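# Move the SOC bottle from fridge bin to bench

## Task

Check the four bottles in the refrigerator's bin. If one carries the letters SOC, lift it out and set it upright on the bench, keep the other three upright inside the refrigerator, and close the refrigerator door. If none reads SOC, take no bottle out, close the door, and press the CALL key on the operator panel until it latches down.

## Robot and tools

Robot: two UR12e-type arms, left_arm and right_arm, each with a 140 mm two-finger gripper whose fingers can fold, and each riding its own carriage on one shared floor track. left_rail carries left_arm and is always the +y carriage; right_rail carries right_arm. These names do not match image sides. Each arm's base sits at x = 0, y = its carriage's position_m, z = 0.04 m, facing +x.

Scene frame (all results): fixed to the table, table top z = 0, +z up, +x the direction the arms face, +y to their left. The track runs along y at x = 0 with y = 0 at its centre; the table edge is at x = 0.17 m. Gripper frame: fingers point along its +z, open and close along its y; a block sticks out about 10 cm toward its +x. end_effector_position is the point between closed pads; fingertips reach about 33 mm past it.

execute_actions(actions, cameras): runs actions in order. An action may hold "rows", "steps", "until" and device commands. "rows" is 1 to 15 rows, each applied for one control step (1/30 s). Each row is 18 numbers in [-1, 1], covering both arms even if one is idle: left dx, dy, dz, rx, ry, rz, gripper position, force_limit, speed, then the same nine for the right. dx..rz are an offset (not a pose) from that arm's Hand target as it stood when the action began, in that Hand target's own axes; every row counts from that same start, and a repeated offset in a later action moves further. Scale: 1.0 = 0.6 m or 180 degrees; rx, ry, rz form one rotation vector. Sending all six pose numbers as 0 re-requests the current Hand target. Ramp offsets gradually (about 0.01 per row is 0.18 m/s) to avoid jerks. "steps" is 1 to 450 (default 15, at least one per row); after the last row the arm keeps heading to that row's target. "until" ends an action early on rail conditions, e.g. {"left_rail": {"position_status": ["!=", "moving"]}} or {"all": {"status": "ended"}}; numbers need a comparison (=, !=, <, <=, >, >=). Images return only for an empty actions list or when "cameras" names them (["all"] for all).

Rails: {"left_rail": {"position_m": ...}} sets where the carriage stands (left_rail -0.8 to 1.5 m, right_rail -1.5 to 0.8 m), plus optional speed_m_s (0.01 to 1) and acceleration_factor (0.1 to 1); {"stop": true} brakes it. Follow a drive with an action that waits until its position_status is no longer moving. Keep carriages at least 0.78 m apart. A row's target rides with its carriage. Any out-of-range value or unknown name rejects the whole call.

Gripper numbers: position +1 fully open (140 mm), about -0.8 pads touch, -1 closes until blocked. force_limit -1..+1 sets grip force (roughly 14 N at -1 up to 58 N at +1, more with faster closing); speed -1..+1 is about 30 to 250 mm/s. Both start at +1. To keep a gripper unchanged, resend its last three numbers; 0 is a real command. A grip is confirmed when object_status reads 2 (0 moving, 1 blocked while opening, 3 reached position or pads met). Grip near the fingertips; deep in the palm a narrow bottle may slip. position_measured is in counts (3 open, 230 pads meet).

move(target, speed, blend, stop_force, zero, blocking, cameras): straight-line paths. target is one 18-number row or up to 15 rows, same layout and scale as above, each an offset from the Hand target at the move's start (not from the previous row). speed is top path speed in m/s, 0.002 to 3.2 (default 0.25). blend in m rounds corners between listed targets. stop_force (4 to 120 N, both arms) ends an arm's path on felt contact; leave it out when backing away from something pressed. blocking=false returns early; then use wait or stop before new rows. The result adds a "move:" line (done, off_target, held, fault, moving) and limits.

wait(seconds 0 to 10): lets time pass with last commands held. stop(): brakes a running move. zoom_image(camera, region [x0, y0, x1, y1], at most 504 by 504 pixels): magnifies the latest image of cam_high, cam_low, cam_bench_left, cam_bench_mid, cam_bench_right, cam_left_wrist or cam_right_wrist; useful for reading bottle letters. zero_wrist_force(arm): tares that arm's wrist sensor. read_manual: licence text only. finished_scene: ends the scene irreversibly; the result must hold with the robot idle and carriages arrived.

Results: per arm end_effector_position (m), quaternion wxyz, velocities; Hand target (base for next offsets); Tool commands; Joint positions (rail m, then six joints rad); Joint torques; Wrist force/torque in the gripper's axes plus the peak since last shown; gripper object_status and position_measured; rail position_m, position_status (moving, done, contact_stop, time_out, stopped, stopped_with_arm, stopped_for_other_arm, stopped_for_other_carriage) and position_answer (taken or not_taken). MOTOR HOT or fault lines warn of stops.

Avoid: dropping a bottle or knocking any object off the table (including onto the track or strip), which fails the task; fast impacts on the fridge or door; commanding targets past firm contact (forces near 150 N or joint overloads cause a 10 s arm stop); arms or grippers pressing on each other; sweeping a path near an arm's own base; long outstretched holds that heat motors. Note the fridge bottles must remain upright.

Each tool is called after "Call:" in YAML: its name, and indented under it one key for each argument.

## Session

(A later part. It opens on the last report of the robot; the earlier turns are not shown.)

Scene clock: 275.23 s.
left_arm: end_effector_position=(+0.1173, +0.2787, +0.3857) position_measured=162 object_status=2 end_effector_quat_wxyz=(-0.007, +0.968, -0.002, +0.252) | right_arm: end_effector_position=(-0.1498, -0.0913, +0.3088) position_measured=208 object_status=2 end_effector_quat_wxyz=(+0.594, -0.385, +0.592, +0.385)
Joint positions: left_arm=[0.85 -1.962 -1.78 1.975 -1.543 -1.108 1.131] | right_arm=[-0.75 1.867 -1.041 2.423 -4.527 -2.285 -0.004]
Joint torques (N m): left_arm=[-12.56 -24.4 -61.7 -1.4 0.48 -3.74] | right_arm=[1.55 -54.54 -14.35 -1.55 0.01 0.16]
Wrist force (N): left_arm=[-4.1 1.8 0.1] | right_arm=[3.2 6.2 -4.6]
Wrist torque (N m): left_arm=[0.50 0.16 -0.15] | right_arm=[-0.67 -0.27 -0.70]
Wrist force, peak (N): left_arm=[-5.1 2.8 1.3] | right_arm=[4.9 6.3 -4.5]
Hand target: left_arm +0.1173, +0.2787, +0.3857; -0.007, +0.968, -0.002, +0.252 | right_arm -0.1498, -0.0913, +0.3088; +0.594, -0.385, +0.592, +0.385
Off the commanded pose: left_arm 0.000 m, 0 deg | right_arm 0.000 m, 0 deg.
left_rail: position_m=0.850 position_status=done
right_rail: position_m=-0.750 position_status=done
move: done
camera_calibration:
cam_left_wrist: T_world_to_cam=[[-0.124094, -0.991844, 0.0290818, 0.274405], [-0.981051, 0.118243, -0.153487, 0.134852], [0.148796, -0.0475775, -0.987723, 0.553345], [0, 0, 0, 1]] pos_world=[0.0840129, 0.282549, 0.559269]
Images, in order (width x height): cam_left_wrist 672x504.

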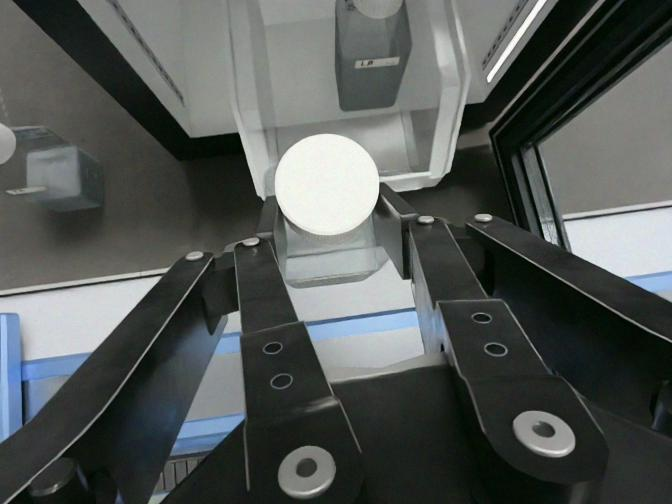

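Call:
execute_actions:
  actions:
    - {"left_rail":{"position_m":1.45,"acceleration_factor":0.4,"speed_m_s":0.5},"steps":250,"until":{"left_rail":{"position_status":["!=","moving"]}}}

Call:
move:
  target: [0.1857,-0.252,0.459,0,0,0,-1,0.3,-1,0,0,0,0,0,0,-0.97,-1,-1]
  speed: 0.12

Call:
move:
  target: [-0.049,0,0.087,0,0,0,-1,0.3,-1,0,0,0,0,0,0,-0.97,-1,-1]
  speed: 0.01
  stop_force: 5
  cameras: ["cam_left_wrist","cam_bench_left"]

Call:
zoom_image:
  camera: "cam_bench_left"
  region: [180, 240, 300, 360]

Scene clock: 278.97 s.
left_arm: end_effector_position=(+0.1173, +0.8787, +0.3858) position_measured=162 object_status=2 end_effector_quat_wxyz=(-0.007, +0.968, -0.002, +0.252) | right_arm: end_effector_position=(-0.1498, -0.0913, +0.3088) position_measured=208 object_status=2 end_effector_quat_wxyz=(+0.594, -0.385, +0.592, +0.385)
Joint positions: left_arm=[1.45 -1.962 -1.78 1.975 -1.543 -1.108 1.131] | right_arm=[-0.75 1.867 -1.041 2.423 -4.527 -2.285 -0.004]
Joint torques (N m): left_arm=[-2.16 -47.3 -48.02 -3.77 3.33 -3.49] | right_arm=[3.46 -56.24 -15.51 -1.07 -0.34 0.56]
Wrist force (N): left_arm=[-4.3 1.8 0.6] | right_arm=[4.2 6.3 -4.3]
Wrist torque (N m): left_arm=[0.50 0.20 -0.14] | right_arm=[-0.64 -0.26 -0.70]
Wrist force, peak (N): left_arm=[-5.1 3.2 0.7] | right_arm=[4.2 6.6 -4.7]
Hand target: left_arm +0.1173, +0.8787, +0.3857; -0.007, +0.968, -0.002, +0.252 | right_arm -0.1498, -0.0913, +0.3088; +0.594, -0.385, +0.592, +0.385
Tool commands: left_gripper/position=-1.0 left_gripper/force_limit=+0.3 left_gripper/speed=-1.0 right_gripper/position=-0.97 right_gripper/force_limit=-1.0 right_gripper/speed=-1.0
Off the commanded pose: left_arm 0.000 m, 0 deg | right_arm 0.000 m, 0 deg.
left_rail: position_m=1.450 speed_m_s=0.50 position_status=done
right_rail: position_m=-0.750 position_status=done

Scene clock: 282.43 s.
left_arm: end_effector_position=(+0.3489, +1.0323, +0.2020) position_measured=162 object_status=2 end_effector_quat_wxyz=(-0.007, +0.968, -0.002, +0.252) | right_arm: end_effector_position=(-0.1498, -0.0913, +0.3088) position_measured=208 object_status=2 end_effector_quat_wxyz=(+0.594, -0.385, +0.592, +0.385)
Joint positions: left_arm=[1.45 -1.551 -1.862 2.431 -2.138 -1.061 1.595] | right_arm=[-0.75 1.867 -1.041 2.423 -4.527 -2.285 -0.004]
Joint torques (N m): left_arm=[13.14 -7.97 -40.07 -8.22 0.8 4.46] | right_arm=[2.58 -54.48 -15.51 -0.76 -0.05 0.3]
Wrist force (N): left_arm=[-5.2 2.6 0.8] | right_arm=[4.4 6.4 -4.3]
Wrist torque (N m): left_arm=[0.64 0.48 -0.36] | right_arm=[-0.61 -0.30 -0.70]
Wrist force, peak (N): left_arm=[-5.4 3.0 0.8] | right_arm=[4.4 6.4 -4.3]
Hand target: left_arm +0.3490, +1.0324, +0.2019; -0.007, +0.968, -0.002, +0.252 | right_arm -0.1498, -0.0913, +0.3088; +0.594, -0.385, +0.592, +0.385
Off the commanded pose: left_arm 0.000 m, 0 deg | right_arm 0.000 m, 0 deg.
left_rail: position_m=1.450 speed_m_s=0.50 position_status=done
right_rail: position_m=-0.750 position_status=done
move: done

Scene clock: 286.30 s.
left_arm: end_effector_position=(+0.3490, +1.0328, +0.1765) position_measured=162 object_status=2 end_effector_quat_wxyz=(-0.007, +0.968, -0.002, +0.252) | right_arm: end_effector_position=(-0.1498, -0.0913, +0.3088) position_measured=208 object_status=2 end_effector_quat_wxyz=(+0.594, -0.385, +0.592, +0.385)
Joint positions: left_arm=[1.45 -1.551 -1.826 2.462 -2.204 -1.061 1.595] | right_arm=[-0.75 1.867 -1.041 2.423 -4.527 -2.285 -0.004]
Joint torques (N m): left_arm=[-7.38 -38.11 -51.43 -2.45 0.44 -2.63] | right_arm=[2.96 -55.37 -14.44 -1.12 -0.5 0.35]
Wrist force (N): left_arm=[-4.2 3.1 0.2] | right_arm=[4.2 6.2 -4.6]
Wrist torque (N m): left_arm=[0.65 0.33 -0.39] | right_arm=[-0.65 -0.24 -0.69]
Wrist force, peak (N): left_arm=[3.6 -0.5 -15.1] | right_arm=[4.4 6.3 -4.9]
Hand target: left_arm +0.3490, +1.0328, +0.1765; -0.007, +0.968, -0.002, +0.252 (not the last commanded pose) | right_arm -0.1498, -0.0913, +0.3088; +0.594, -0.385, +0.592, +0.385
Off the commanded pose: left_arm 0.034 m, 0 deg | right_arm 0.000 m, 0 deg.
left_rail: position_m=1.450 speed_m_s=0.50 position_status=done
right_rail: position_m=-0.750 position_status=done
move: contact (left_arm)
camera_calibration:
cam_left_wrist: T_world_to_cam=[[-0.12408, -0.991849, 0.0289837, 1.05723], [-0.981052, 0.118244, -0.153475, 0.24088], [0.148797, -0.0474776, -0.987727, 0.348013], [0, 0, 0, 1]] pos_world=[0.315713, 1.03665, 0.350069]
Images, in order (width x height): cam_bench_left 672x504, cam_left_wrist 672x504.

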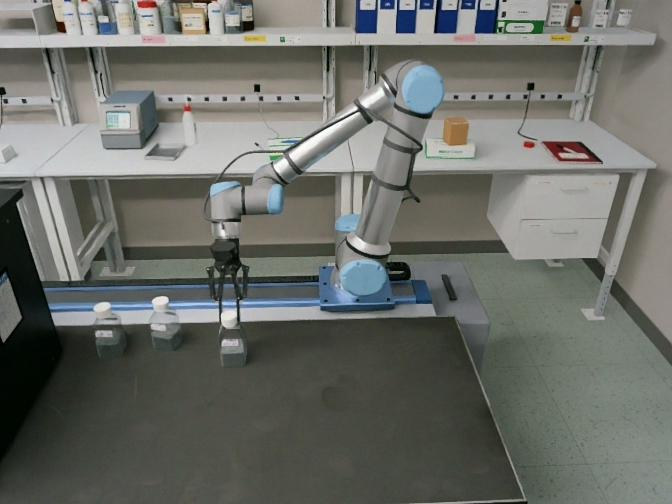

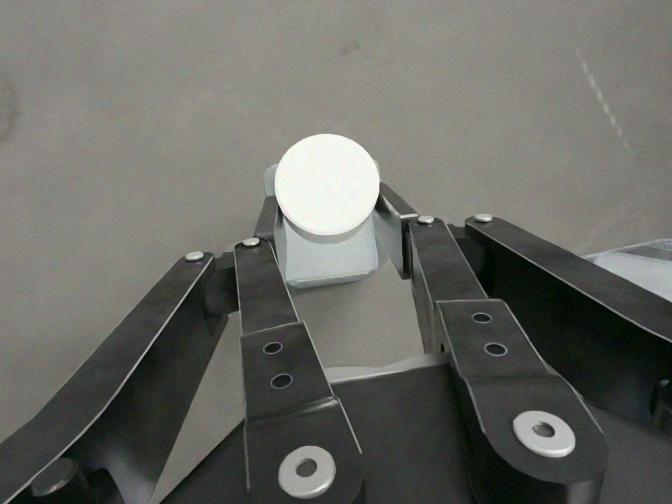

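Scaled by 4.200 from the camera's 672x504 image, which has a finer 960x720 frame.

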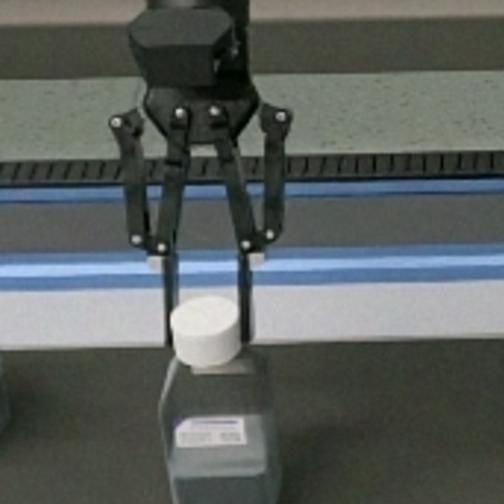

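Call:
execute_actions:
  actions:
    - {"rows":[[0,0,0,0,0,0,0.0,-1,-1,0,0,0,0,0,0,-0.97,-1,-1]],"steps":45}

Call:
move:
  target: [0,0,-0.28,0,0,0,0.0,-1,-1,0,0,0,0,0,0,-0.97,-1,-1]
  speed: 0.15
  cameras: ["cam_left_wrist"]

Call:
zoom_image:
  camera: "cam_left_wrist"
  region: [200, 100, 450, 350]

Scene clock: 288.37 s.
left_arm: end_effector_position=(+0.3490, +1.0327, +0.1765) position_measured=129 object_status=3 end_effector_quat_wxyz=(-0.007, +0.968, -0.002, +0.252) | right_arm: end_effector_position=(-0.1498, -0.0913, +0.3088) position_measured=208 object_status=2 end_effector_quat_wxyz=(+0.594, -0.385, +0.592, +0.385)
Joint positions: left_arm=[1.45 -1.551 -1.826 2.462 -2.204 -1.061 1.595] | right_arm=[-0.75 1.867 -1.041 2.423 -4.527 -2.285 -0.004]
Joint torques (N m): left_arm=[-3.75 -30.55 -43.08 -4.56 0.81 -1.52] | right_arm=[2.48 -54.91 -15.46 -0.75 -0.48 0.59]
Wrist force (N): left_arm=[-2.8 2.3 -2.9] | right_arm=[2.9 6.5 -4.5]
Wrist torque (N m): left_arm=[0.62 0.47 -0.36] | right_arm=[-0.60 -0.17 -0.70]
Wrist force, peak (N): left_arm=[-4.6 2.6 0.3] | right_arm=[4.3 6.6 -4.5]
Hand target: left_arm +0.3490, +1.0328, +0.1765; -0.007, +0.968, -0.002, +0.252 | right_arm -0.1498, -0.0913, +0.3088; +0.594, -0.385, +0.592, +0.385
Off the commanded pose: left_arm 0.000 m, 0 deg | right_arm 0.000 m, 0 deg.
left_rail: position_m=1.450 speed_m_s=0.50 position_status=done
right_rail: position_m=-0.750 position_status=done

Scene clock: 290.23 s.
left_arm: end_effector_position=(+0.2670, +1.0307, +0.3230) position_measured=129 object_status=3 end_effector_quat_wxyz=(-0.007, +0.968, -0.002, +0.252) | right_arm: end_effector_position=(-0.1498, -0.0913, +0.3088) position_measured=208 object_status=2 end_effector_quat_wxyz=(+0.594, -0.385, +0.592, +0.385)
Joint positions: left_arm=[1.45 -1.749 -2.038 2.275 -1.696 -1.072 1.369] | right_arm=[-0.75 1.867 -1.041 2.423 -4.527 -2.285 -0.004]
Joint torques (N m): left_arm=[-16.82 -22.87 -60.04 -1.18 -0.08 -3.88] | right_arm=[2.79 -55.2 -16.56 -0.75 -0.12 0.65]
Wrist force (N): left_arm=[-3.1 2.5 -3.2] | right_arm=[3.9 6.3 -4.7]
Wrist torque (N m): left_arm=[0.75 0.49 -0.05] | right_arm=[-0.65 -0.25 -0.70]
Wrist force, peak (N): left_arm=[-2.5 3.0 -4.5] | right_arm=[4.2 6.5 -4.5]
Hand target: left_arm +0.2669, +1.0307, +0.3231; -0.007, +0.968, -0.002, +0.252 | right_arm -0.1498, -0.0913, +0.3088; +0.594, -0.385, +0.592, +0.385
Off the commanded pose: left_arm 0.000 m, 0 deg | right_arm 0.000 m, 0 deg.
left_rail: position_m=1.450 speed_m_s=0.50 position_status=done
right_rail: position_m=-0.750 position_status=done
move: done
camera_calibration:
cam_left_wrist: T_world_to_cam=[[-0.124094, -0.991844, 0.0290818, 1.04078], [-0.981051, 0.118243, -0.153487, 0.183259], [0.148796, -0.0475775, -0.987723, 0.504908], [0, 0, 0, 1]] pos_world=[0.233813, 1.03465, 0.496569]
Images, in order (width x height): cam_left_wrist 672x504.

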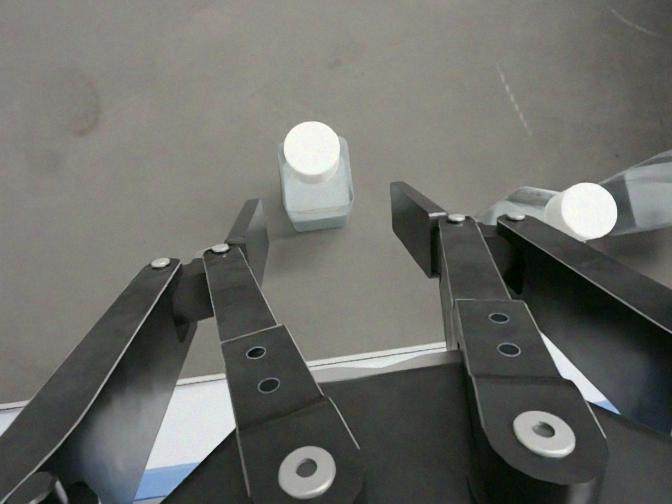

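Scaled by 2.016 from the camera's 672x504 image, which has a finer 960x720 frame.

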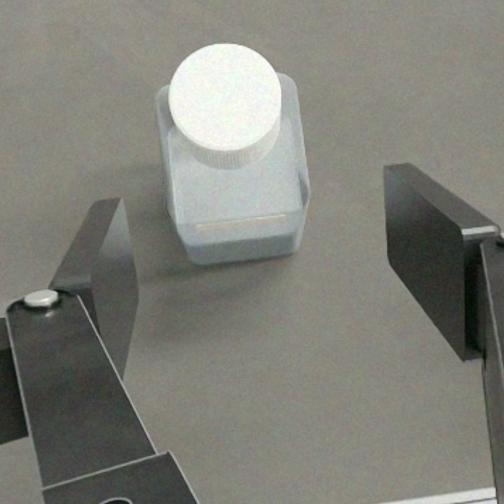

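Call:
move:
  target: [0.303,0,0.2527,0,-0.3056,0,0.0,-1,-1,0,0,0,0,0,0,-0.97,-1,-1]
  speed: 0.2
  cameras: ["cam_left_wrist"]

Call:
zoom_image:
  camera: "cam_left_wrist"
  region: [230, 20, 430, 220]

Scene clock: 293.70 s.
left_arm: end_effector_position=(+0.4995, +1.0312, +0.2796) position_measured=129 object_status=3 end_effector_quat_wxyz=(-0.007, +0.975, +0.001, -0.223) | right_arm: end_effector_position=(-0.1498, -0.0913, +0.3088) position_measured=208 object_status=2 end_effector_quat_wxyz=(+0.594, -0.385, +0.592, +0.385)
Joint positions: left_arm=[1.45 -0.806 -1.399 1.755 -1.595 -1.88 2.385] | right_arm=[-0.75 1.867 -1.041 2.423 -4.527 -2.285 -0.004]
Joint torques (N m): left_arm=[14.77 -53.2 -58.41 -0.18 -2.93 3.5] | right_arm=[3.06 -54.56 -16.22 -0.87 -0.33 0.26]
Wrist force (N): left_arm=[-0.5 1.5 -3.3] | right_arm=[4.0 6.4 -4.7]
Wrist torque (N m): left_arm=[0.23 0.32 -0.11] | right_arm=[-0.62 -0.26 -0.70]
Wrist force, peak (N): left_arm=[-4.4 2.8 -3.7] | right_arm=[4.6 6.5 -4.6]
Hand target: left_arm +0.4996, +1.0312, +0.2796; -0.007, +0.975, +0.001, -0.223 | right_arm -0.1498, -0.0913, +0.3088; +0.594, -0.385, +0.592, +0.385
Off the commanded pose: left_arm 0.000 m, 0 deg | right_arm 0.000 m, 0 deg.
left_rail: position_m=1.450 speed_m_s=0.50 position_status=done
right_rail: position_m=-0.750 position_status=done
move: done
camera_calibration:
cam_left_wrist: T_world_to_cam=[[-0.0361946, -0.993065, 0.111852, 1.00555], [-0.690001, 0.105798, 0.716035, 0.0289869], [-0.722903, -0.0512616, -0.689045, 0.783162], [0, 0, 0, 1]] pos_world=[0.622547, 1.03566, 0.406404]
Images, in order (width x height): cam_left_wrist 672x504.

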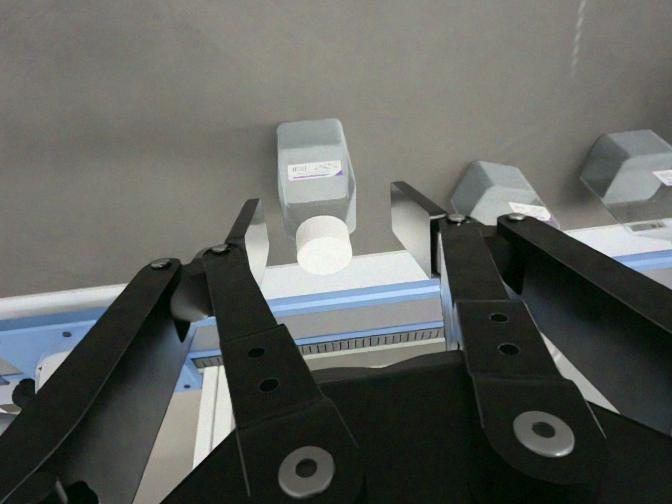

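Scaled by 2.520 from the camera's 672x504 image, which has a finer 960x720 frame.

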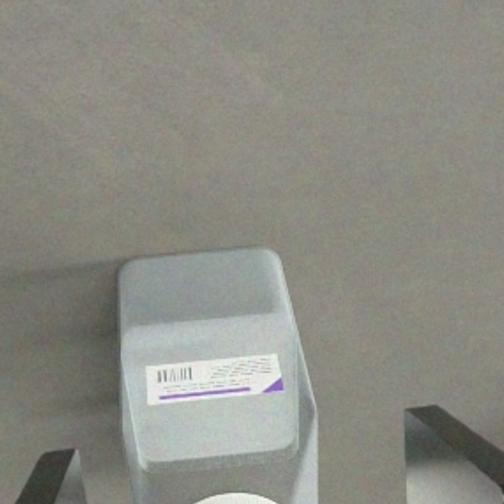

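Call:
move:
  target: [-0.443,-0.015,0.27,0,0.45,0,0.0,-1,-1,0,0,0,0,0,0,-0.97,-1,-1]
  speed: 0.25
  cameras: ["cam_left_wrist"]

Call:
zoom_image:
  camera: "cam_left_wrist"
  region: [240, 180, 400, 340]

Scene clock: 297.93 s.
left_arm: end_effector_position=(+0.1899, +1.0408, +0.2495) position_measured=129 object_status=3 end_effector_quat_wxyz=(-0.006, +0.886, -0.004, +0.463) | right_arm: end_effector_position=(-0.1498, -0.0913, +0.3088) position_measured=208 object_status=2 end_effector_quat_wxyz=(+0.594, -0.385, +0.592, +0.385)
Joint positions: left_arm=[1.45 -2.211 -1.917 2.418 -1.355 -0.858 0.661] | right_arm=[-0.75 1.867 -1.041 2.423 -4.527 -2.285 -0.004]
Joint torques (N m): left_arm=[-9.26 0.06 -51.7 0.81 -0.09 -3.73] | right_arm=[2.5 -55.44 -16.3 -0.8 -0.47 0.62]
Wrist force (N): left_arm=[-2.4 3.1 -3.9] | right_arm=[3.1 6.3 -4.4]
Wrist torque (N m): left_arm=[0.89 0.32 -0.19] | right_arm=[-0.65 -0.25 -0.70]
Wrist force, peak (N): left_arm=[-3.3 3.4 -4.3] | right_arm=[4.3 6.8 -4.5]
Hand target: left_arm +0.1898, +1.0408, +0.2495; -0.006, +0.886, -0.004, +0.463 | right_arm -0.1498, -0.0913, +0.3088; +0.594, -0.385, +0.592, +0.385
Off the commanded pose: left_arm 0.000 m, 0 deg | right_arm 0.000 m, 0 deg.
left_rail: position_m=1.450 speed_m_s=0.50 position_status=done
right_rail: position_m=-0.750 position_status=done
move: done
camera_calibration:
cam_left_wrist: T_world_to_cam=[[-0.130586, -0.990999, -0.0294728, 1.05832], [-0.813911, 0.12413, -0.567574, 0.160482], [0.566124, -0.0501288, -0.822795, 0.32647], [0, 0, 0, 1]] pos_world=[0.083997, 1.04524, 0.390895]
Images, in order (width x height): cam_left_wrist 672x504.

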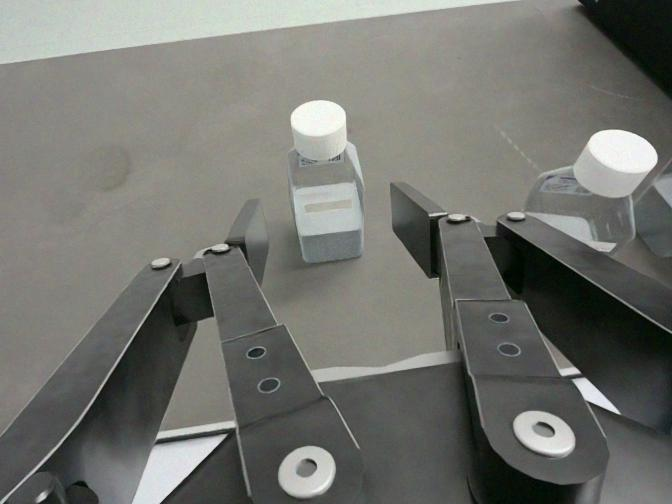

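Scaled by 3.150 from the camera's 672x504 image, which has a finer 960x720 frame.

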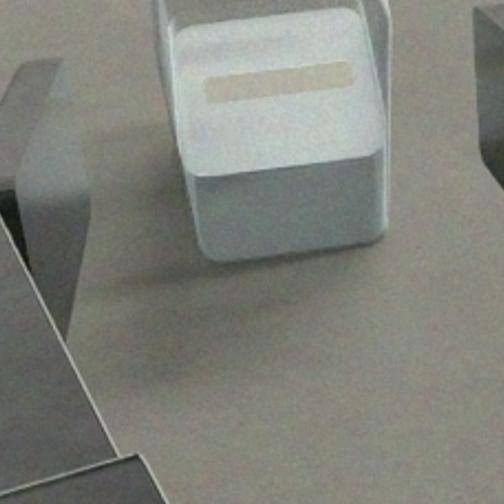

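Call:
execute_actions:
  actions: []
  cameras: ["cam_low","cam_bench_left","cam_bench_mid"]

Call:
zoom_image:
  camera: "cam_bench_left"
  region: [200, 290, 260, 380]

Call:
zoom_image:
  camera: "cam_low"
  region: [490, 180, 590, 290]

Scene clock: 298.50 s.
left_arm: end_effector_position=(+0.1898, +1.0408, +0.2495) position_measured=129 object_status=3 end_effector_quat_wxyz=(-0.006, +0.886, -0.004, +0.463) | right_arm: end_effector_position=(-0.1498, -0.0913, +0.3088) position_measured=208 object_status=2 end_effector_quat_wxyz=(+0.594, -0.385, +0.592, +0.385)
Joint positions: left_arm=[1.45 -2.212 -1.917 2.418 -1.355 -0.858 0.661] | right_arm=[-0.75 1.867 -1.041 2.423 -4.527 -2.285 -0.004]
Joint velocities: within noise
Joint torques (N m): left_arm=[-13.17 -3.19 -51.82 0.82 0.12 -3.76] | right_arm=[4.06 -54.51 -16.4 -0.75 -0.7 0.18]
Wrist force (N): left_arm=[-2.7 3.4 -3.5] | right_arm=[2.6 6.1 -4.4]
Wrist torque (N m): left_arm=[0.96 0.39 -0.20] | right_arm=[-0.69 -0.16 -0.70]
Wrist force, peak (N): left_arm=[-2.7 3.7 -3.4] | right_arm=[4.0 6.4 -4.9]
Hand target: left_arm +0.1898, +1.0408, +0.2495; -0.006, +0.886, -0.004, +0.463 | right_arm -0.1498, -0.0913, +0.3088; +0.594, -0.385, +0.592, +0.385
Tool commands: left_gripper/position=+0.0 left_gripper/force_limit=-1.0 left_gripper/speed=-1.0 right_gripper/position=-0.97 right_gripper/force_limit=-1.0 right_gripper/speed=-1.0
Off the commanded pose: left_arm 0.000 m, 0 deg | right_arm 0.000 m, 0 deg.
left_rail: position_m=1.450 speed_m_s=0.50 position_status=done
right_rail: position_m=-0.750 position_status=done
Images, in order (width x height): cam_low 672x504, cam_bench_left 672x504, cam_bench_mid 672x504.

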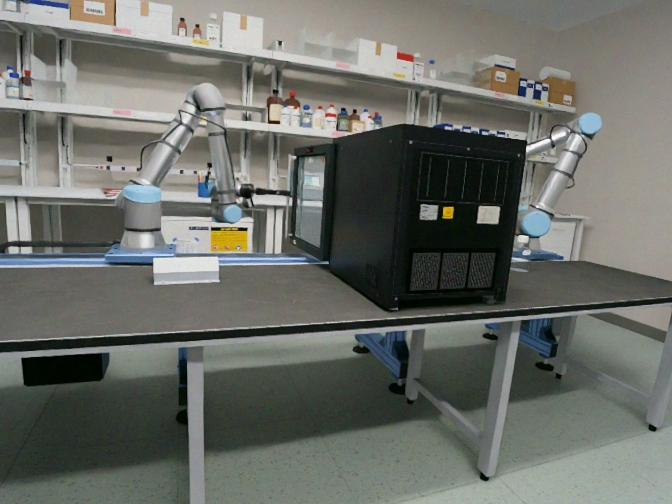

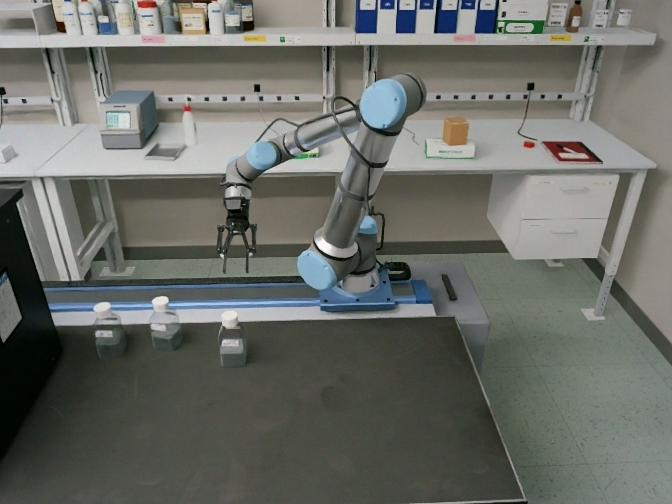

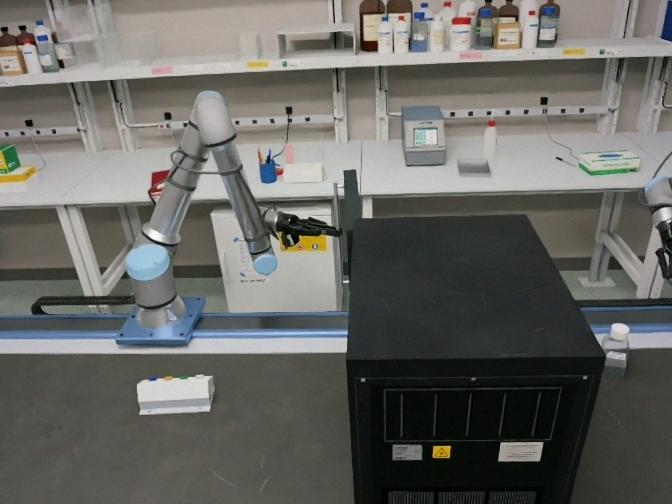

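Scaled by 5.600 from the camera's 672x504 image, which has a finer 960x720 frame.

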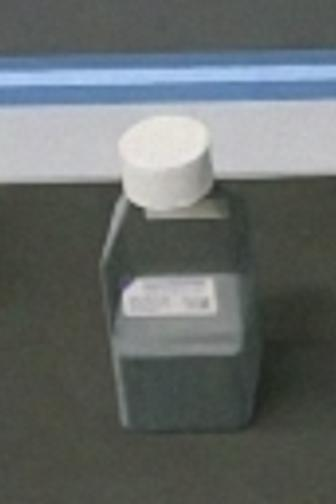

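Scaled by 4.582 from the camera's 672x504 image, which has a finer 960x720 frame.

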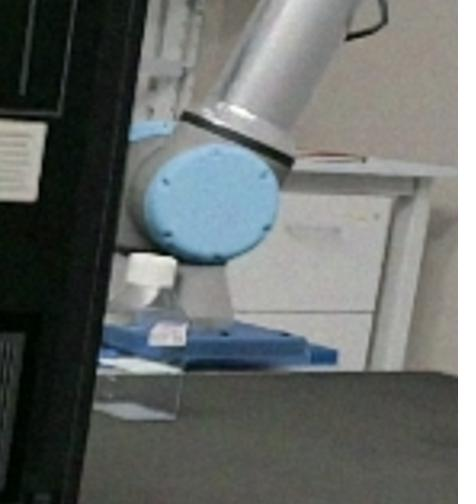

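Call:
move:
  target: [0.336,0.015,0.3957,0,-0.45,0,0.0,-1,-1,0,0,0,0,0,0,-0.97,-1,-1]
  speed: 0.25

Call:
move:
  target: [0.12,0,0.2475,0,-0.19,0,0.0,-1,-1,0,0,0,0,0,0,-0.97,-1,-1]
  speed: 0.12
  cameras: ["cam_left_wrist"]

Call:
zoom_image:
  camera: "cam_left_wrist"
  region: [220, 100, 450, 330]

Scene clock: 303.50 s.
left_arm: end_effector_position=(+0.4998, +1.0312, +0.2794) position_measured=129 object_status=3 end_effector_quat_wxyz=(-0.007, +0.975, +0.001, -0.223) | right_arm: end_effector_position=(-0.1498, -0.0913, +0.3088) position_measured=208 object_status=2 end_effector_quat_wxyz=(+0.594, -0.385, +0.592, +0.385)
Joint positions: left_arm=[1.45 -0.806 -1.399 1.755 -1.595 -1.88 2.386] | right_arm=[-0.75 1.867 -1.041 2.423 -4.527 -2.285 -0.004]
Joint torques (N m): left_arm=[15.76 -51.11 -55.66 -0.16 -2.78 4.29] | right_arm=[5.79 -53.63 -16.78 -0.9 -0.57 0.37]
Wrist force (N): left_arm=[-0.5 1.2 -3.2] | right_arm=[2.9 6.4 -4.7]
Wrist torque (N m): left_arm=[0.16 0.30 -0.11] | right_arm=[-0.61 -0.23 -0.70]
Wrist force, peak (N): left_arm=[-3.7 3.7 -5.3] | right_arm=[4.4 6.3 -4.8]
Hand target: left_arm +0.4998, +1.0312, +0.2794; -0.007, +0.975, +0.001, -0.223 | right_arm -0.1498, -0.0913, +0.3088; +0.594, -0.385, +0.592, +0.385
Off the commanded pose: left_arm 0.000 m, 0 deg | right_arm 0.000 m, 0 deg.
left_rail: position_m=1.450 speed_m_s=0.50 position_status=done
right_rail: position_m=-0.750 position_status=done
move: done

Scene clock: 306.60 s.
left_arm: end_effector_position=(+0.5001, +1.0335, +0.1146) position_measured=129 object_status=3 end_effector_quat_wxyz=(-0.006, +0.866, +0.003, -0.500) end_effector_velocity=(+0.000, +0.000, -0.001) end_effector_angular_velocity=(-0.002, +0.004, +0.000) | right_arm: end_effector_position=(-0.1498, -0.0913, +0.3088) position_measured=208 object_status=2 end_effector_quat_wxyz=(+0.594, -0.385, +0.592, +0.385)
Joint positions: left_arm=[1.45 -0.68 -0.96 1.599 -1.275 -2.14 2.747] | right_arm=[-0.75 1.867 -1.041 2.423 -4.527 -2.285 -0.004]
Joint velocities: left_arm=[0 0.001 0.004 -0.003 0.004 -0.002 0.005] | right_arm=[within noise]
Joint torques (N m): left_arm=[11.41 -83.17 -48.31 2.17 -3 3.81] | right_arm=[4.77 -54.85 -17.45 -0.6 -0.71 0.53]
Wrist force (N): left_arm=[-1.7 1.2 -2.8] | right_arm=[4.0 6.1 -4.4]
Wrist torque (N m): left_arm=[0.07 0.77 -0.06] | right_arm=[-0.69 -0.19 -0.70]
Wrist force, peak (N): left_arm=[-1.4 1.6 -4.3] | right_arm=[4.5 6.4 -4.6]
Hand target: left_arm +0.5001, +1.0335, +0.1144; -0.006, +0.866, +0.003, -0.500 | right_arm -0.1498, -0.0913, +0.3088; +0.594, -0.385, +0.592, +0.385
Off the commanded pose: left_arm 0.000 m, 0 deg | right_arm 0.000 m, 0 deg.
left_rail: position_m=1.450 speed_m_s=0.50 position_status=done
right_rail: position_m=-0.750 position_status=done
move: done
camera_calibration:
cam_left_wrist: T_world_to_cam=[[0.0407047, -0.993091, 0.110058, 0.98814], [-0.169157, 0.10171, 0.980327, -0.139243], [-0.984748, -0.0585211, -0.163848, 0.748209], [0, 0, 0, 1]] pos_world=[0.673022, 1.03926, 0.150344]
Images, in order (width x height): cam_left_wrist 672x504.

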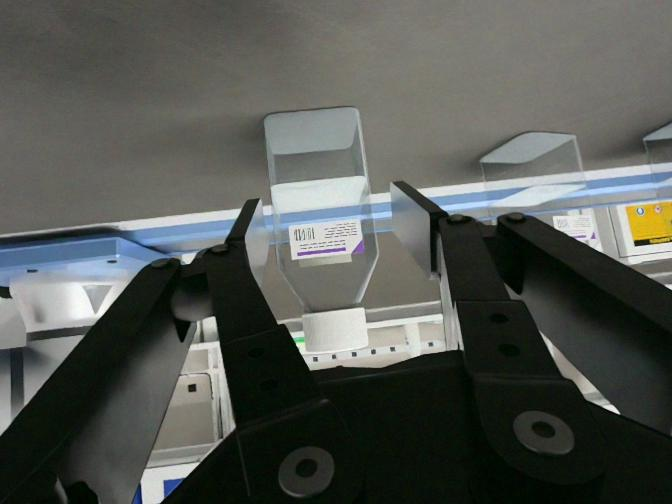

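Scaled by 2.191 from the camera's 672x504 image, which has a finer 960x720 frame.

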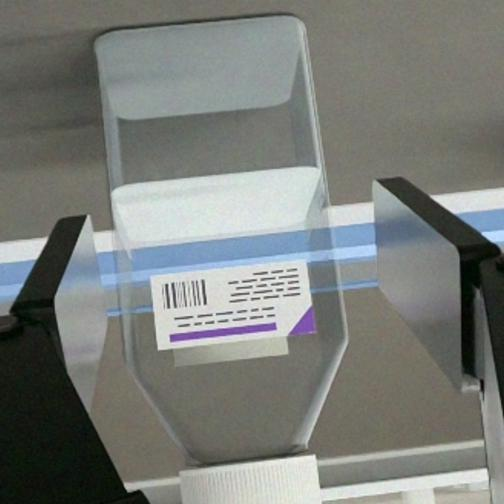

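Call:
move:
  target: [-0.043,0,-0.025,0,0,0,0.0,-1,-1,0,0,0,0,0,0,-0.97,-1,-1]
  speed: 0.1
  cameras: ["cam_left_wrist"]

Call:
zoom_image:
  camera: "cam_left_wrist"
  region: [260, 190, 390, 320]

Scene clock: 308.37 s.
left_arm: end_effector_position=(+0.5001, +1.0331, +0.1440) position_measured=129 object_status=3 end_effector_quat_wxyz=(-0.006, +0.866, +0.003, -0.500) end_effector_velocity=(+0.000, +0.000, +0.002) end_effector_angular_velocity=(+0.002, +0.001, +0.000) | right_arm: end_effector_position=(-0.1498, -0.0913, +0.3088) position_measured=208 object_status=2 end_effector_quat_wxyz=(+0.594, -0.385, +0.592, +0.385)
Joint positions: left_arm=[1.45 -0.68 -0.987 1.583 -1.232 -2.14 2.747] | right_arm=[-0.75 1.867 -1.041 2.423 -4.527 -2.285 -0.004]
Joint velocities: left_arm=[0 0 -0.002 -0.001 0.005 0 -0.001] | right_arm=[within noise]
Joint torques (N m): left_arm=[-12.32 -114.25 -49.57 2.46 -2.52 -3.67] | right_arm=[5.38 -54.96 -17.18 -0.52 -0.42 0.25]
Wrist force (N): left_arm=[-1.1 1.6 -3.1] | right_arm=[4.3 6.6 -4.3]
Wrist torque (N m): left_arm=[0.19 0.58 -0.03] | right_arm=[-0.57 -0.28 -0.69]
Wrist force, peak (N): left_arm=[-1.7 1.5 -3.8] | right_arm=[4.2 6.5 -4.8]
Hand target: left_arm +0.5001, +1.0331, +0.1443; -0.006, +0.866, +0.003, -0.500 | right_arm -0.1498, -0.0913, +0.3088; +0.594, -0.385, +0.592, +0.385
Off the commanded pose: left_arm 0.000 m, 0 deg | right_arm 0.000 m, 0 deg.
left_rail: position_m=1.450 speed_m_s=0.50 position_status=done
right_rail: position_m=-0.750 position_status=done
move: done
camera_calibration:
cam_left_wrist: T_world_to_cam=[[0.0407602, -0.993092, 0.110035, 0.98447], [-0.168657, 0.101708, 0.980413, -0.168357], [-0.984832, -0.05852, -0.163346, 0.753066], [0, 0, 0, 1]] pos_world=[0.673121, 1.03886, 0.179744]
Images, in order (width x height): cam_left_wrist 672x504.

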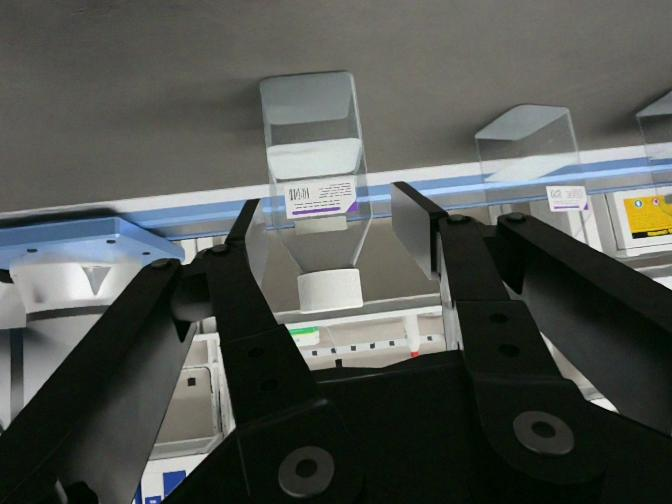

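Scaled by 3.877 from the camera's 672x504 image, which has a finer 960x720 frame.

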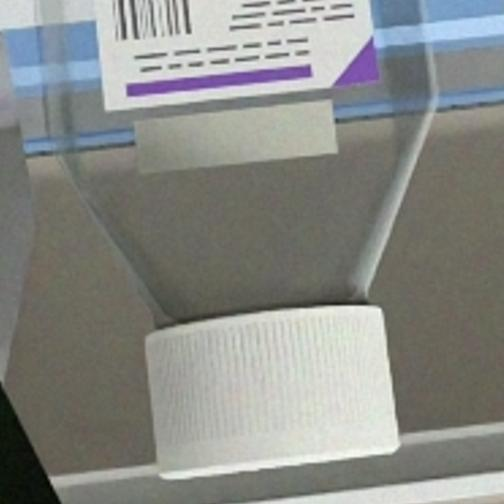

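Call:
move:
  target: [-0.196,0.003,-0.113,0,0.19,0,0.0,-1,-1,0,0,0,0,0,0,-0.97,-1,-1]
  speed: 0.15

Call:
move:
  target: [-0.303,0,0.15,0,0.3056,0,0.0,-1,-1,0,0,0,0,0,0,-0.97,-1,-1]
  speed: 0.2

Scene clock: 311.73 s.
left_arm: end_effector_position=(+0.5000, +1.0294, +0.2798) position_measured=129 object_status=3 end_effector_quat_wxyz=(-0.007, +0.975, +0.001, -0.223) | right_arm: end_effector_position=(-0.1498, -0.0913, +0.3088) position_measured=208 object_status=2 end_effector_quat_wxyz=(+0.594, -0.385, +0.592, +0.385)
Joint positions: left_arm=[1.45 -0.807 -1.397 1.751 -1.593 -1.881 2.385] | right_arm=[-0.75 1.867 -1.041 2.423 -4.527 -2.285 -0.004]
Joint torques (N m): left_arm=[-12.46 -81.89 -42.22 -6.21 0.66 -3.83] | right_arm=[4.33 -56.82 -17.57 -0.85 -0.51 0.49]
Wrist force (N): left_arm=[-0.6 1.3 -3.2] | right_arm=[3.2 6.2 -4.6]
Wrist torque (N m): left_arm=[0.19 0.34 0.18] | right_arm=[-0.66 -0.17 -0.70]
Wrist force, peak (N): left_arm=[-1.9 2.2 -4.0] | right_arm=[4.4 6.7 -5.0]
Hand target: left_arm +0.5000, +1.0294, +0.2800; -0.007, +0.975, +0.001, -0.223 | right_arm -0.1498, -0.0913, +0.3088; +0.594, -0.385, +0.592, +0.385
Off the commanded pose: left_arm 0.000 m, 0 deg | right_arm 0.000 m, 0 deg.
left_rail: position_m=1.450 speed_m_s=0.50 position_status=done
right_rail: position_m=-0.750 position_status=done
move: done

Scene clock: 314.97 s.
left_arm: end_effector_position=(+0.2972, +1.0295, +0.2780) position_measured=129 object_status=3 end_effector_quat_wxyz=(-0.007, +0.968, -0.002, +0.252) | right_arm: end_effector_position=(-0.1498, -0.0913, +0.3088) position_measured=208 object_status=2 end_effector_quat_wxyz=(+0.594, -0.385, +0.592, +0.385)
Joint positions: left_arm=[1.45 -1.674 -1.986 2.339 -1.852 -1.065 1.453] | right_arm=[-0.75 1.867 -1.041 2.423 -4.527 -2.285 -0.004]
Joint torques (N m): left_arm=[-15.51 -28.65 -41.7 -1.55 3.02 -4.17] | right_arm=[5.36 -55.37 -17.34 -0.89 -0.77 0.47]
Wrist force (N): left_arm=[-1.8 1.9 -3.0] | right_arm=[4.2 6.1 -4.6]
Wrist torque (N m): left_arm=[0.48 0.24 -0.09] | right_arm=[-0.69 -0.30 -0.70]
Wrist force, peak (N): left_arm=[-3.8 1.8 -2.9] | right_arm=[3.7 6.9 -5.0]
Hand target: left_arm +0.2972, +1.0295, +0.2780; -0.007, +0.968, -0.002, +0.252 | right_arm -0.1498, -0.0913, +0.3088; +0.594, -0.385, +0.592, +0.385
Off the commanded pose: left_arm 0.000 m, 0 deg | right_arm 0.000 m, 0 deg.
left_rail: position_m=1.450 speed_m_s=0.50 position_status=done
right_rail: position_m=-0.750 position_status=done
move: done

Call:
move:
  target: [-0.0069,-0.0055,0.188,0,0,0,0.0,-1,-1,0,0,0,0,0,0,-0.97,-1,-1]
  speed: 0.08
  stop_force: 8

Call:
execute_actions:
  actions:
    - {"rows":[[0,0,0,0,0,0,-1,0.3,-1,0,0,0,0,0,0,-0.97,-1,-1]],"steps":75}
  cameras: ["cam_left_wrist"]

Scene clock: 317.93 s.
left_arm: end_effector_position=(+0.3486, +1.0342, +0.1776) position_measured=129 object_status=3 end_effector_quat_wxyz=(-0.007, +0.968, -0.002, +0.252) | right_arm: end_effector_position=(-0.1498, -0.0913, +0.3088) position_measured=208 object_status=2 end_effector_quat_wxyz=(+0.594, -0.385, +0.592, +0.385)
Joint positions: left_arm=[1.45 -1.551 -1.831 2.463 -2.2 -1.061 1.594] | right_arm=[-0.75 1.867 -1.041 2.423 -4.527 -2.285 -0.004]
Joint torques (N m): left_arm=[15.02 -9.77 -35.98 -7.7 0.08 4.21] | right_arm=[6.18 -55.75 -17.96 -0.81 -0.6 0.43]
Wrist force (N): left_arm=[-2.6 2.4 -3.1] | right_arm=[4.0 6.2 -4.7]
Wrist torque (N m): left_arm=[0.63 0.42 -0.37] | right_arm=[-0.68 -0.37 -0.70]
Wrist force, peak (N): left_arm=[-2.3 2.7 -4.3] | right_arm=[4.1 6.6 -4.8]
Hand target: left_arm +0.3486, +1.0342, +0.1776; -0.007, +0.968, -0.002, +0.252 | right_arm -0.1498, -0.0913, +0.3088; +0.594, -0.385, +0.592, +0.385
Off the commanded pose: left_arm 0.000 m, 0 deg | right_arm 0.000 m, 0 deg.
left_rail: position_m=1.450 speed_m_s=0.50 position_status=done
right_rail: position_m=-0.750 position_status=done
move: done

Scene clock: 320.63 s.
left_arm: end_effector_position=(+0.3486, +1.0342, +0.1776) position_measured=162 object_status=2 end_effector_quat_wxyz=(-0.007, +0.968, -0.002, +0.252) | right_arm: end_effector_position=(-0.1498, -0.0913, +0.3088) position_measured=208 object_status=2 end_effector_quat_wxyz=(+0.594, -0.385, +0.592, +0.385)
Joint positions: left_arm=[1.45 -1.551 -1.831 2.463 -2.2 -1.061 1.594] | right_arm=[-0.75 1.867 -1.041 2.423 -4.527 -2.285 -0.004]
Joint torques (N m): left_arm=[10.3 -7.94 -37.56 -2.58 -0.06 4] | right_arm=[6.52 -57.11 -18.76 -1.37 -0.82 0.59]
Wrist force (N): left_arm=[3.4 -2.3 -22.2] | right_arm=[3.8 6.4 -4.4]
Wrist torque (N m): left_arm=[0.77 0.81 -0.44] | right_arm=[-0.62 -0.25 -0.70]
Wrist force, peak (N): left_arm=[4.0 -2.2 -23.2] | right_arm=[4.3 6.8 -4.8]
Hand target: left_arm +0.3486, +1.0342, +0.1776; -0.007, +0.968, -0.002, +0.252 | right_arm -0.1498, -0.0913, +0.3088; +0.594, -0.385, +0.592, +0.385
Off the commanded pose: left_arm 0.000 m, 0 deg | right_arm 0.000 m, 0 deg.
left_rail: position_m=1.450 speed_m_s=0.50 position_status=done
right_rail: position_m=-0.750 position_status=done
camera_calibration:
cam_left_wrist: T_world_to_cam=[[-0.12408, -0.991849, 0.0289837, 1.05864], [-0.981052, 0.118244, -0.153475, 0.240577], [0.148797, -0.0474776, -0.987727, 0.349216], [0, 0, 0, 1]] pos_world=[0.315413, 1.03815, 0.351169]
Images, in order (width x height): cam_left_wrist 672x504.

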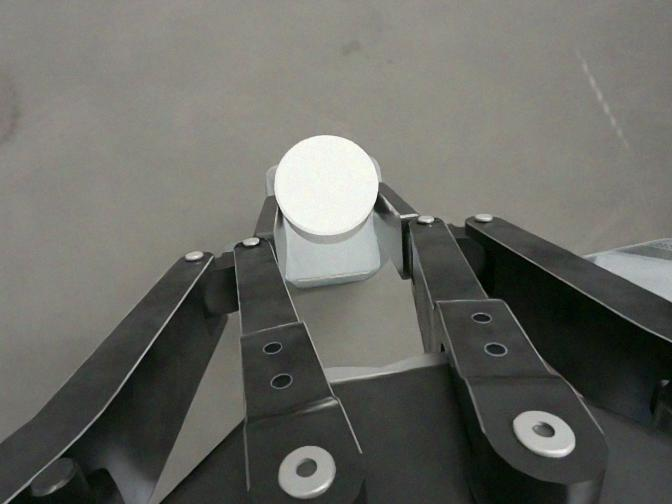

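Call:
move:
  target:
    - [0.041,0,-0.0725,0,0,0,-1,0.3,-1,0,0,0,0,0,0,-0.97,-1,-1]
    - [-0.1654,0.256,-0.4906,0,0,0,-1,0.3,-1,0,0,0,0,0,0,-0.97,-1,-1]
  speed: 0.1
  blend: 0.02

Call:
execute_actions:
  actions:
    - {"left_rail":{"position_m":0.85},"steps":250,"until":{"left_rail":{"position_status":["!=","moving"]}}}
  cameras: ["cam_left_wrist"]

Scene clock: 325.17 s.
left_arm: end_effector_position=(+0.1184, +0.8779, +0.3838) position_measured=162 object_status=2 end_effector_quat_wxyz=(-0.007, +0.968, -0.002, +0.252) | right_arm: end_effector_position=(-0.1498, -0.0913, +0.3088) position_measured=208 object_status=2 end_effector_quat_wxyz=(+0.594, -0.385, +0.592, +0.385)
Joint positions: left_arm=[1.45 -1.96 -1.778 1.977 -1.549 -1.107 1.134] | right_arm=[-0.75 1.867 -1.041 2.423 -4.527 -2.285 -0.004]
Joint torques (N m): left_arm=[-15.41 -24.49 -59.89 -1.37 0.35 -3.45] | right_arm=[7.32 -56.5 -19.01 -1.13 -0.87 0.62]
Wrist force (N): left_arm=[-4.8 1.8 0.7] | right_arm=[3.0 6.7 -4.6]
Wrist torque (N m): left_arm=[0.52 0.34 -0.13] | right_arm=[-0.55 -0.25 -0.70]
Wrist force, peak (N): left_arm=[3.9 -2.6 -23.5] | right_arm=[4.3 6.5 -4.8]
Hand target: left_arm +0.1182, +0.8778, +0.3839; -0.007, +0.968, -0.002, +0.252 | right_arm -0.1498, -0.0913, +0.3088; +0.594, -0.385, +0.592, +0.385
Off the commanded pose: left_arm 0.000 m, 0 deg | right_arm 0.000 m, 0 deg.
left_rail: position_m=1.450 speed_m_s=0.50 position_status=done
right_rail: position_m=-0.750 position_status=done
move: done

Scene clock: 327.67 s.
left_arm: end_effector_position=(+0.1182, +0.2778, +0.3839) position_measured=162 object_status=2 end_effector_quat_wxyz=(-0.007, +0.968, -0.002, +0.252) | right_arm: end_effector_position=(-0.1498, -0.0913, +0.3088) position_measured=208 object_status=2 end_effector_quat_wxyz=(+0.594, -0.385, +0.592, +0.385)
Joint positions: left_arm=[0.85 -1.96 -1.778 1.976 -1.548 -1.107 1.134] | right_arm=[-0.75 1.867 -1.041 2.423 -4.527 -2.285 -0.004]
Joint torques (N m): left_arm=[-4.61 -48.18 -51.32 -3.34 2.66 -3.39] | right_arm=[7.89 -53.58 -17.7 -0.96 -1.14 0.31]
Wrist force (N): left_arm=[-4.7 2.0 0.2] | right_arm=[2.8 6.4 -4.7]
Wrist torque (N m): left_arm=[0.56 0.31 -0.13] | right_arm=[-0.64 -0.20 -0.69]
Wrist force, peak (N): left_arm=[-5.2 2.8 0.0] | right_arm=[4.6 6.5 -4.8]
Hand target: left_arm +0.1182, +0.2778, +0.3839; -0.007, +0.968, -0.002, +0.252 | right_arm -0.1498, -0.0913, +0.3088; +0.594, -0.385, +0.592, +0.385
Tool commands: left_gripper/position=-1.0 left_gripper/force_limit=+0.3 left_gripper/speed=-1.0 right_gripper/position=-0.97 right_gripper/force_limit=-1.0 right_gripper/speed=-1.0
Off the commanded pose: left_arm 0.000 m, 0 deg | right_arm 0.000 m, 0 deg.
left_rail: position_m=0.850 speed_m_s=0.50 position_status=done
right_rail: position_m=-0.750 position_status=done
camera_calibration:
cam_left_wrist: T_world_to_cam=[[-0.12408, -0.991849, 0.0289837, 0.273846], [-0.981052, 0.118244, -0.153475, 0.135629], [0.148797, -0.0474776, -0.987727, 0.551256], [0, 0, 0, 1]] pos_world=[0.0850129, 0.281749, 0.557369]
Images, in order (width x height): cam_left_wrist 672x504.

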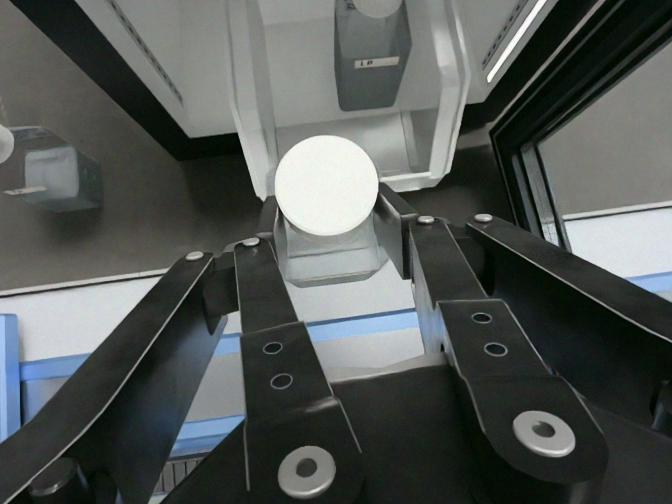

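Call:
move:
  target:
    - [0.1847,-0.004,0.102,0,0,0,-1,0.3,-1,0,0,0,0,0,0,-0.97,-1,-1]
    - [0.0998,-0.004,0.2527,0,0,0,-1,0.3,-1,0,0,0,0,0,0,-0.97,-1,-1]
    - [0.2425,-0.004,0.335,0,0,0,-1,0.3,-1,0,0,0,0,0,0,-0.97,-1,-1]
  speed: 0.07
  blend: 0.008
  stop_force: 15
  cameras: ["cam_left_wrist"]

Scene clock: 336.37 s.
left_arm: end_effector_position=(+0.3433, +0.2816, +0.2795) position_measured=162 object_status=2 end_effector_quat_wxyz=(-0.007, +0.968, -0.002, +0.252) | right_arm: end_effector_position=(-0.1498, -0.0913, +0.3088) position_measured=208 object_status=2 end_effector_quat_wxyz=(+0.594, -0.385, +0.592, +0.385)
Joint positions: left_arm=[0.85 -1.566 -1.668 2.125 -2.017 -1.061 1.577] | right_arm=[-0.75 1.867 -1.041 2.423 -4.527 -2.285 -0.004]
Joint torques (N m): left_arm=[14.03 -34.36 -56.96 -8.43 0.57 4.02] | right_arm=[8.45 -55.04 -19.15 -0.79 -1.17 0.58]
Wrist force (N): left_arm=[-4.9 2.4 0.8] | right_arm=[2.9 6.5 -4.4]
Wrist torque (N m): left_arm=[0.63 0.37 -0.35] | right_arm=[-0.61 -0.23 -0.69]
Wrist force, peak (N): left_arm=[-5.3 2.7 0.9] | right_arm=[4.9 6.6 -4.7]
Hand target: left_arm +0.3433, +0.2816, +0.2795; -0.007, +0.968, -0.002, +0.252 | right_arm -0.1498, -0.0913, +0.3088; +0.594, -0.385, +0.592, +0.385
Off the commanded pose: left_arm 0.000 m, 0 deg | right_arm 0.000 m, 0 deg.
left_rail: position_m=0.850 speed_m_s=0.50 position_status=done
right_rail: position_m=-0.750 position_status=done
move: done
camera_calibration:
cam_left_wrist: T_world_to_cam=[[-0.12408, -0.991849, 0.0289837, 0.308469], [-0.981052, 0.118244, -0.153475, 0.340019], [0.148797, -0.0474776, -0.987727, 0.414917], [0, 0, 0, 1]] pos_world=[0.310113, 0.285449, 0.453069]
Images, in order (width x height): cam_left_wrist 672x504.

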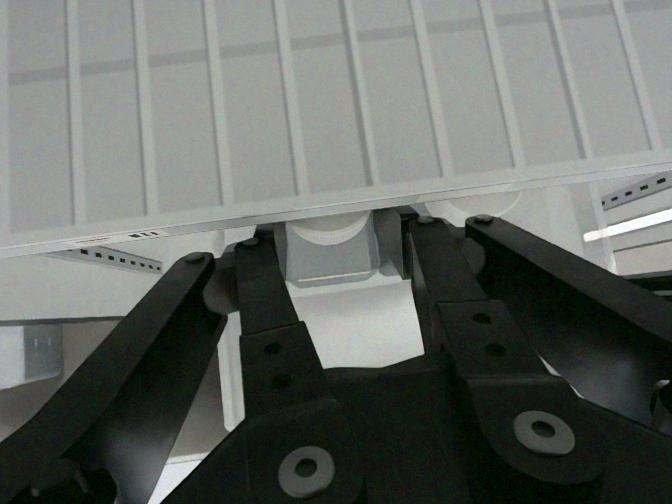

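Call:
move:
  target: [-0.0224,0,0.0395,0,0,0,-1,0.3,-1,0,0,0,0,0,0,-0.97,-1,-1]
  speed: 0.01
  stop_force: 5

Call:
execute_actions:
  actions:
    - {"rows":[[0,0,0,0,0,0,0.0,-1,-1,0,0,0,0,0,0,-0.97,-1,-1]],"steps":45}

Call:
move:
  target: [-0.0427,0,-0.0778,0,0,0,0.0,-1,-1,0,0,0,0,0,0,-0.97,-1,-1]
  speed: 0.04
  cameras: ["cam_left_wrist"]

Scene clock: 339.90 s.
left_arm: end_effector_position=(+0.3432, +0.2818, +0.2616) position_measured=162 object_status=2 end_effector_quat_wxyz=(-0.007, +0.968, -0.002, +0.252) | right_arm: end_effector_position=(-0.1498, -0.0913, +0.3088) position_measured=208 object_status=2 end_effector_quat_wxyz=(+0.594, -0.385, +0.592, +0.385)
Joint positions: left_arm=[0.85 -1.566 -1.652 2.147 -2.054 -1.061 1.577] | right_arm=[-0.75 1.867 -1.041 2.423 -4.527 -2.285 -0.004]
Joint torques (N m): left_arm=[-12.45 -53.29 -53.94 -2.6 0.66 -3.17] | right_arm=[8.37 -54.62 -19.04 -1.06 -0.89 0.3]
Wrist force (N): left_arm=[-1.8 0.9 -4.9] | right_arm=[3.3 6.0 -4.2]
Wrist torque (N m): left_arm=[0.72 0.36 -0.35] | right_arm=[-0.69 -0.28 -0.69]
Wrist force, peak (N): left_arm=[2.7 -2.7 -16.6] | right_arm=[4.6 6.8 -4.4]
Hand target: left_arm +0.3432, +0.2818, +0.2616; -0.007, +0.968, -0.002, +0.252 (not the last commanded pose) | right_arm -0.1498, -0.0913, +0.3088; +0.594, -0.385, +0.592, +0.385
Off the commanded pose: left_arm 0.009 m, 0 deg | right_arm 0.000 m, 0 deg.
left_rail: position_m=0.850 speed_m_s=0.50 position_status=done
right_rail: position_m=-0.750 position_status=done
move: contact (left_arm)

Scene clock: 341.60 s.
left_arm: end_effector_position=(+0.3432, +0.2818, +0.2616) position_measured=129 object_status=3 end_effector_quat_wxyz=(-0.007, +0.968, -0.002, +0.252) | right_arm: end_effector_position=(-0.1498, -0.0913, +0.3088) position_measured=208 object_status=2 end_effector_quat_wxyz=(+0.594, -0.385, +0.592, +0.385)
Joint positions: left_arm=[0.85 -1.566 -1.652 2.147 -2.054 -1.061 1.577] | right_arm=[-0.75 1.867 -1.041 2.423 -4.527 -2.285 -0.004]
Joint torques (N m): left_arm=[-7.3 -57.74 -54.19 -4.76 1.09 -2.4] | right_arm=[9.29 -55.31 -20.14 -1.08 -1.31 0.45]
Wrist force (N): left_arm=[-2.9 2.2 -2.7] | right_arm=[3.1 6.0 -4.5]
Wrist torque (N m): left_arm=[0.62 0.40 -0.35] | right_arm=[-0.69 -0.31 -0.70]
Wrist force, peak (N): left_arm=[-5.1 2.2 0.7] | right_arm=[4.4 6.4 -4.3]
Hand target: left_arm +0.3432, +0.2818, +0.2616; -0.007, +0.968, -0.002, +0.252 | right_arm -0.1498, -0.0913, +0.3088; +0.594, -0.385, +0.592, +0.385
Off the commanded pose: left_arm 0.000 m, 0 deg | right_arm 0.000 m, 0 deg.
left_rail: position_m=0.850 speed_m_s=0.50 position_status=done
right_rail: position_m=-0.750 position_status=done

Scene clock: 343.43 s.
left_arm: end_effector_position=(+0.2982, +0.2815, +0.2898) position_measured=129 object_status=3 end_effector_quat_wxyz=(-0.007, +0.968, -0.002, +0.252) | right_arm: end_effector_position=(-0.1498, -0.0913, +0.3088) position_measured=208 object_status=2 end_effector_quat_wxyz=(+0.594, -0.385, +0.592, +0.385)
Joint positions: left_arm=[0.85 -1.645 -1.701 2.124 -1.938 -1.063 1.486] | right_arm=[-0.75 1.867 -1.041 2.423 -4.527 -2.285 -0.004]
Joint torques (N m): left_arm=[-15.8 -55.87 -56.07 -1.81 -0.18 -4.29] | right_arm=[8.57 -54.38 -19.39 -1.15 -1.64 0.52]
Wrist force (N): left_arm=[-2.0 1.5 -2.3] | right_arm=[3.3 6.1 -4.3]
Wrist torque (N m): left_arm=[0.43 0.23 -0.06] | right_arm=[-0.68 -0.21 -0.69]
Wrist force, peak (N): left_arm=[-3.0 2.3 -2.9] | right_arm=[4.3 6.2 -5.0]
Hand target: left_arm +0.2981, +0.2815, +0.2899; -0.007, +0.968, -0.002, +0.252 | right_arm -0.1498, -0.0913, +0.3088; +0.594, -0.385, +0.592, +0.385
Off the commanded pose: left_arm 0.000 m, 0 deg | right_arm 0.000 m, 0 deg.
left_rail: position_m=0.850 speed_m_s=0.50 position_status=done
right_rail: position_m=-0.750 position_status=done
move: done
camera_calibration:
cam_left_wrist: T_world_to_cam=[[-0.12408, -0.991849, 0.0289837, 0.302478], [-0.981052, 0.118244, -0.153475, 0.297351], [0.148797, -0.0474776, -0.987727, 0.431698], [0, 0, 0, 1]] pos_world=[0.265013, 0.285349, 0.463269]
Images, in order (width x height): cam_left_wrist 672x504.

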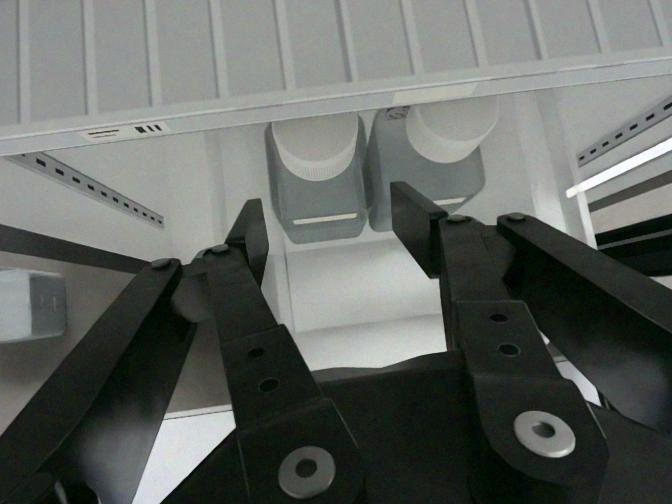

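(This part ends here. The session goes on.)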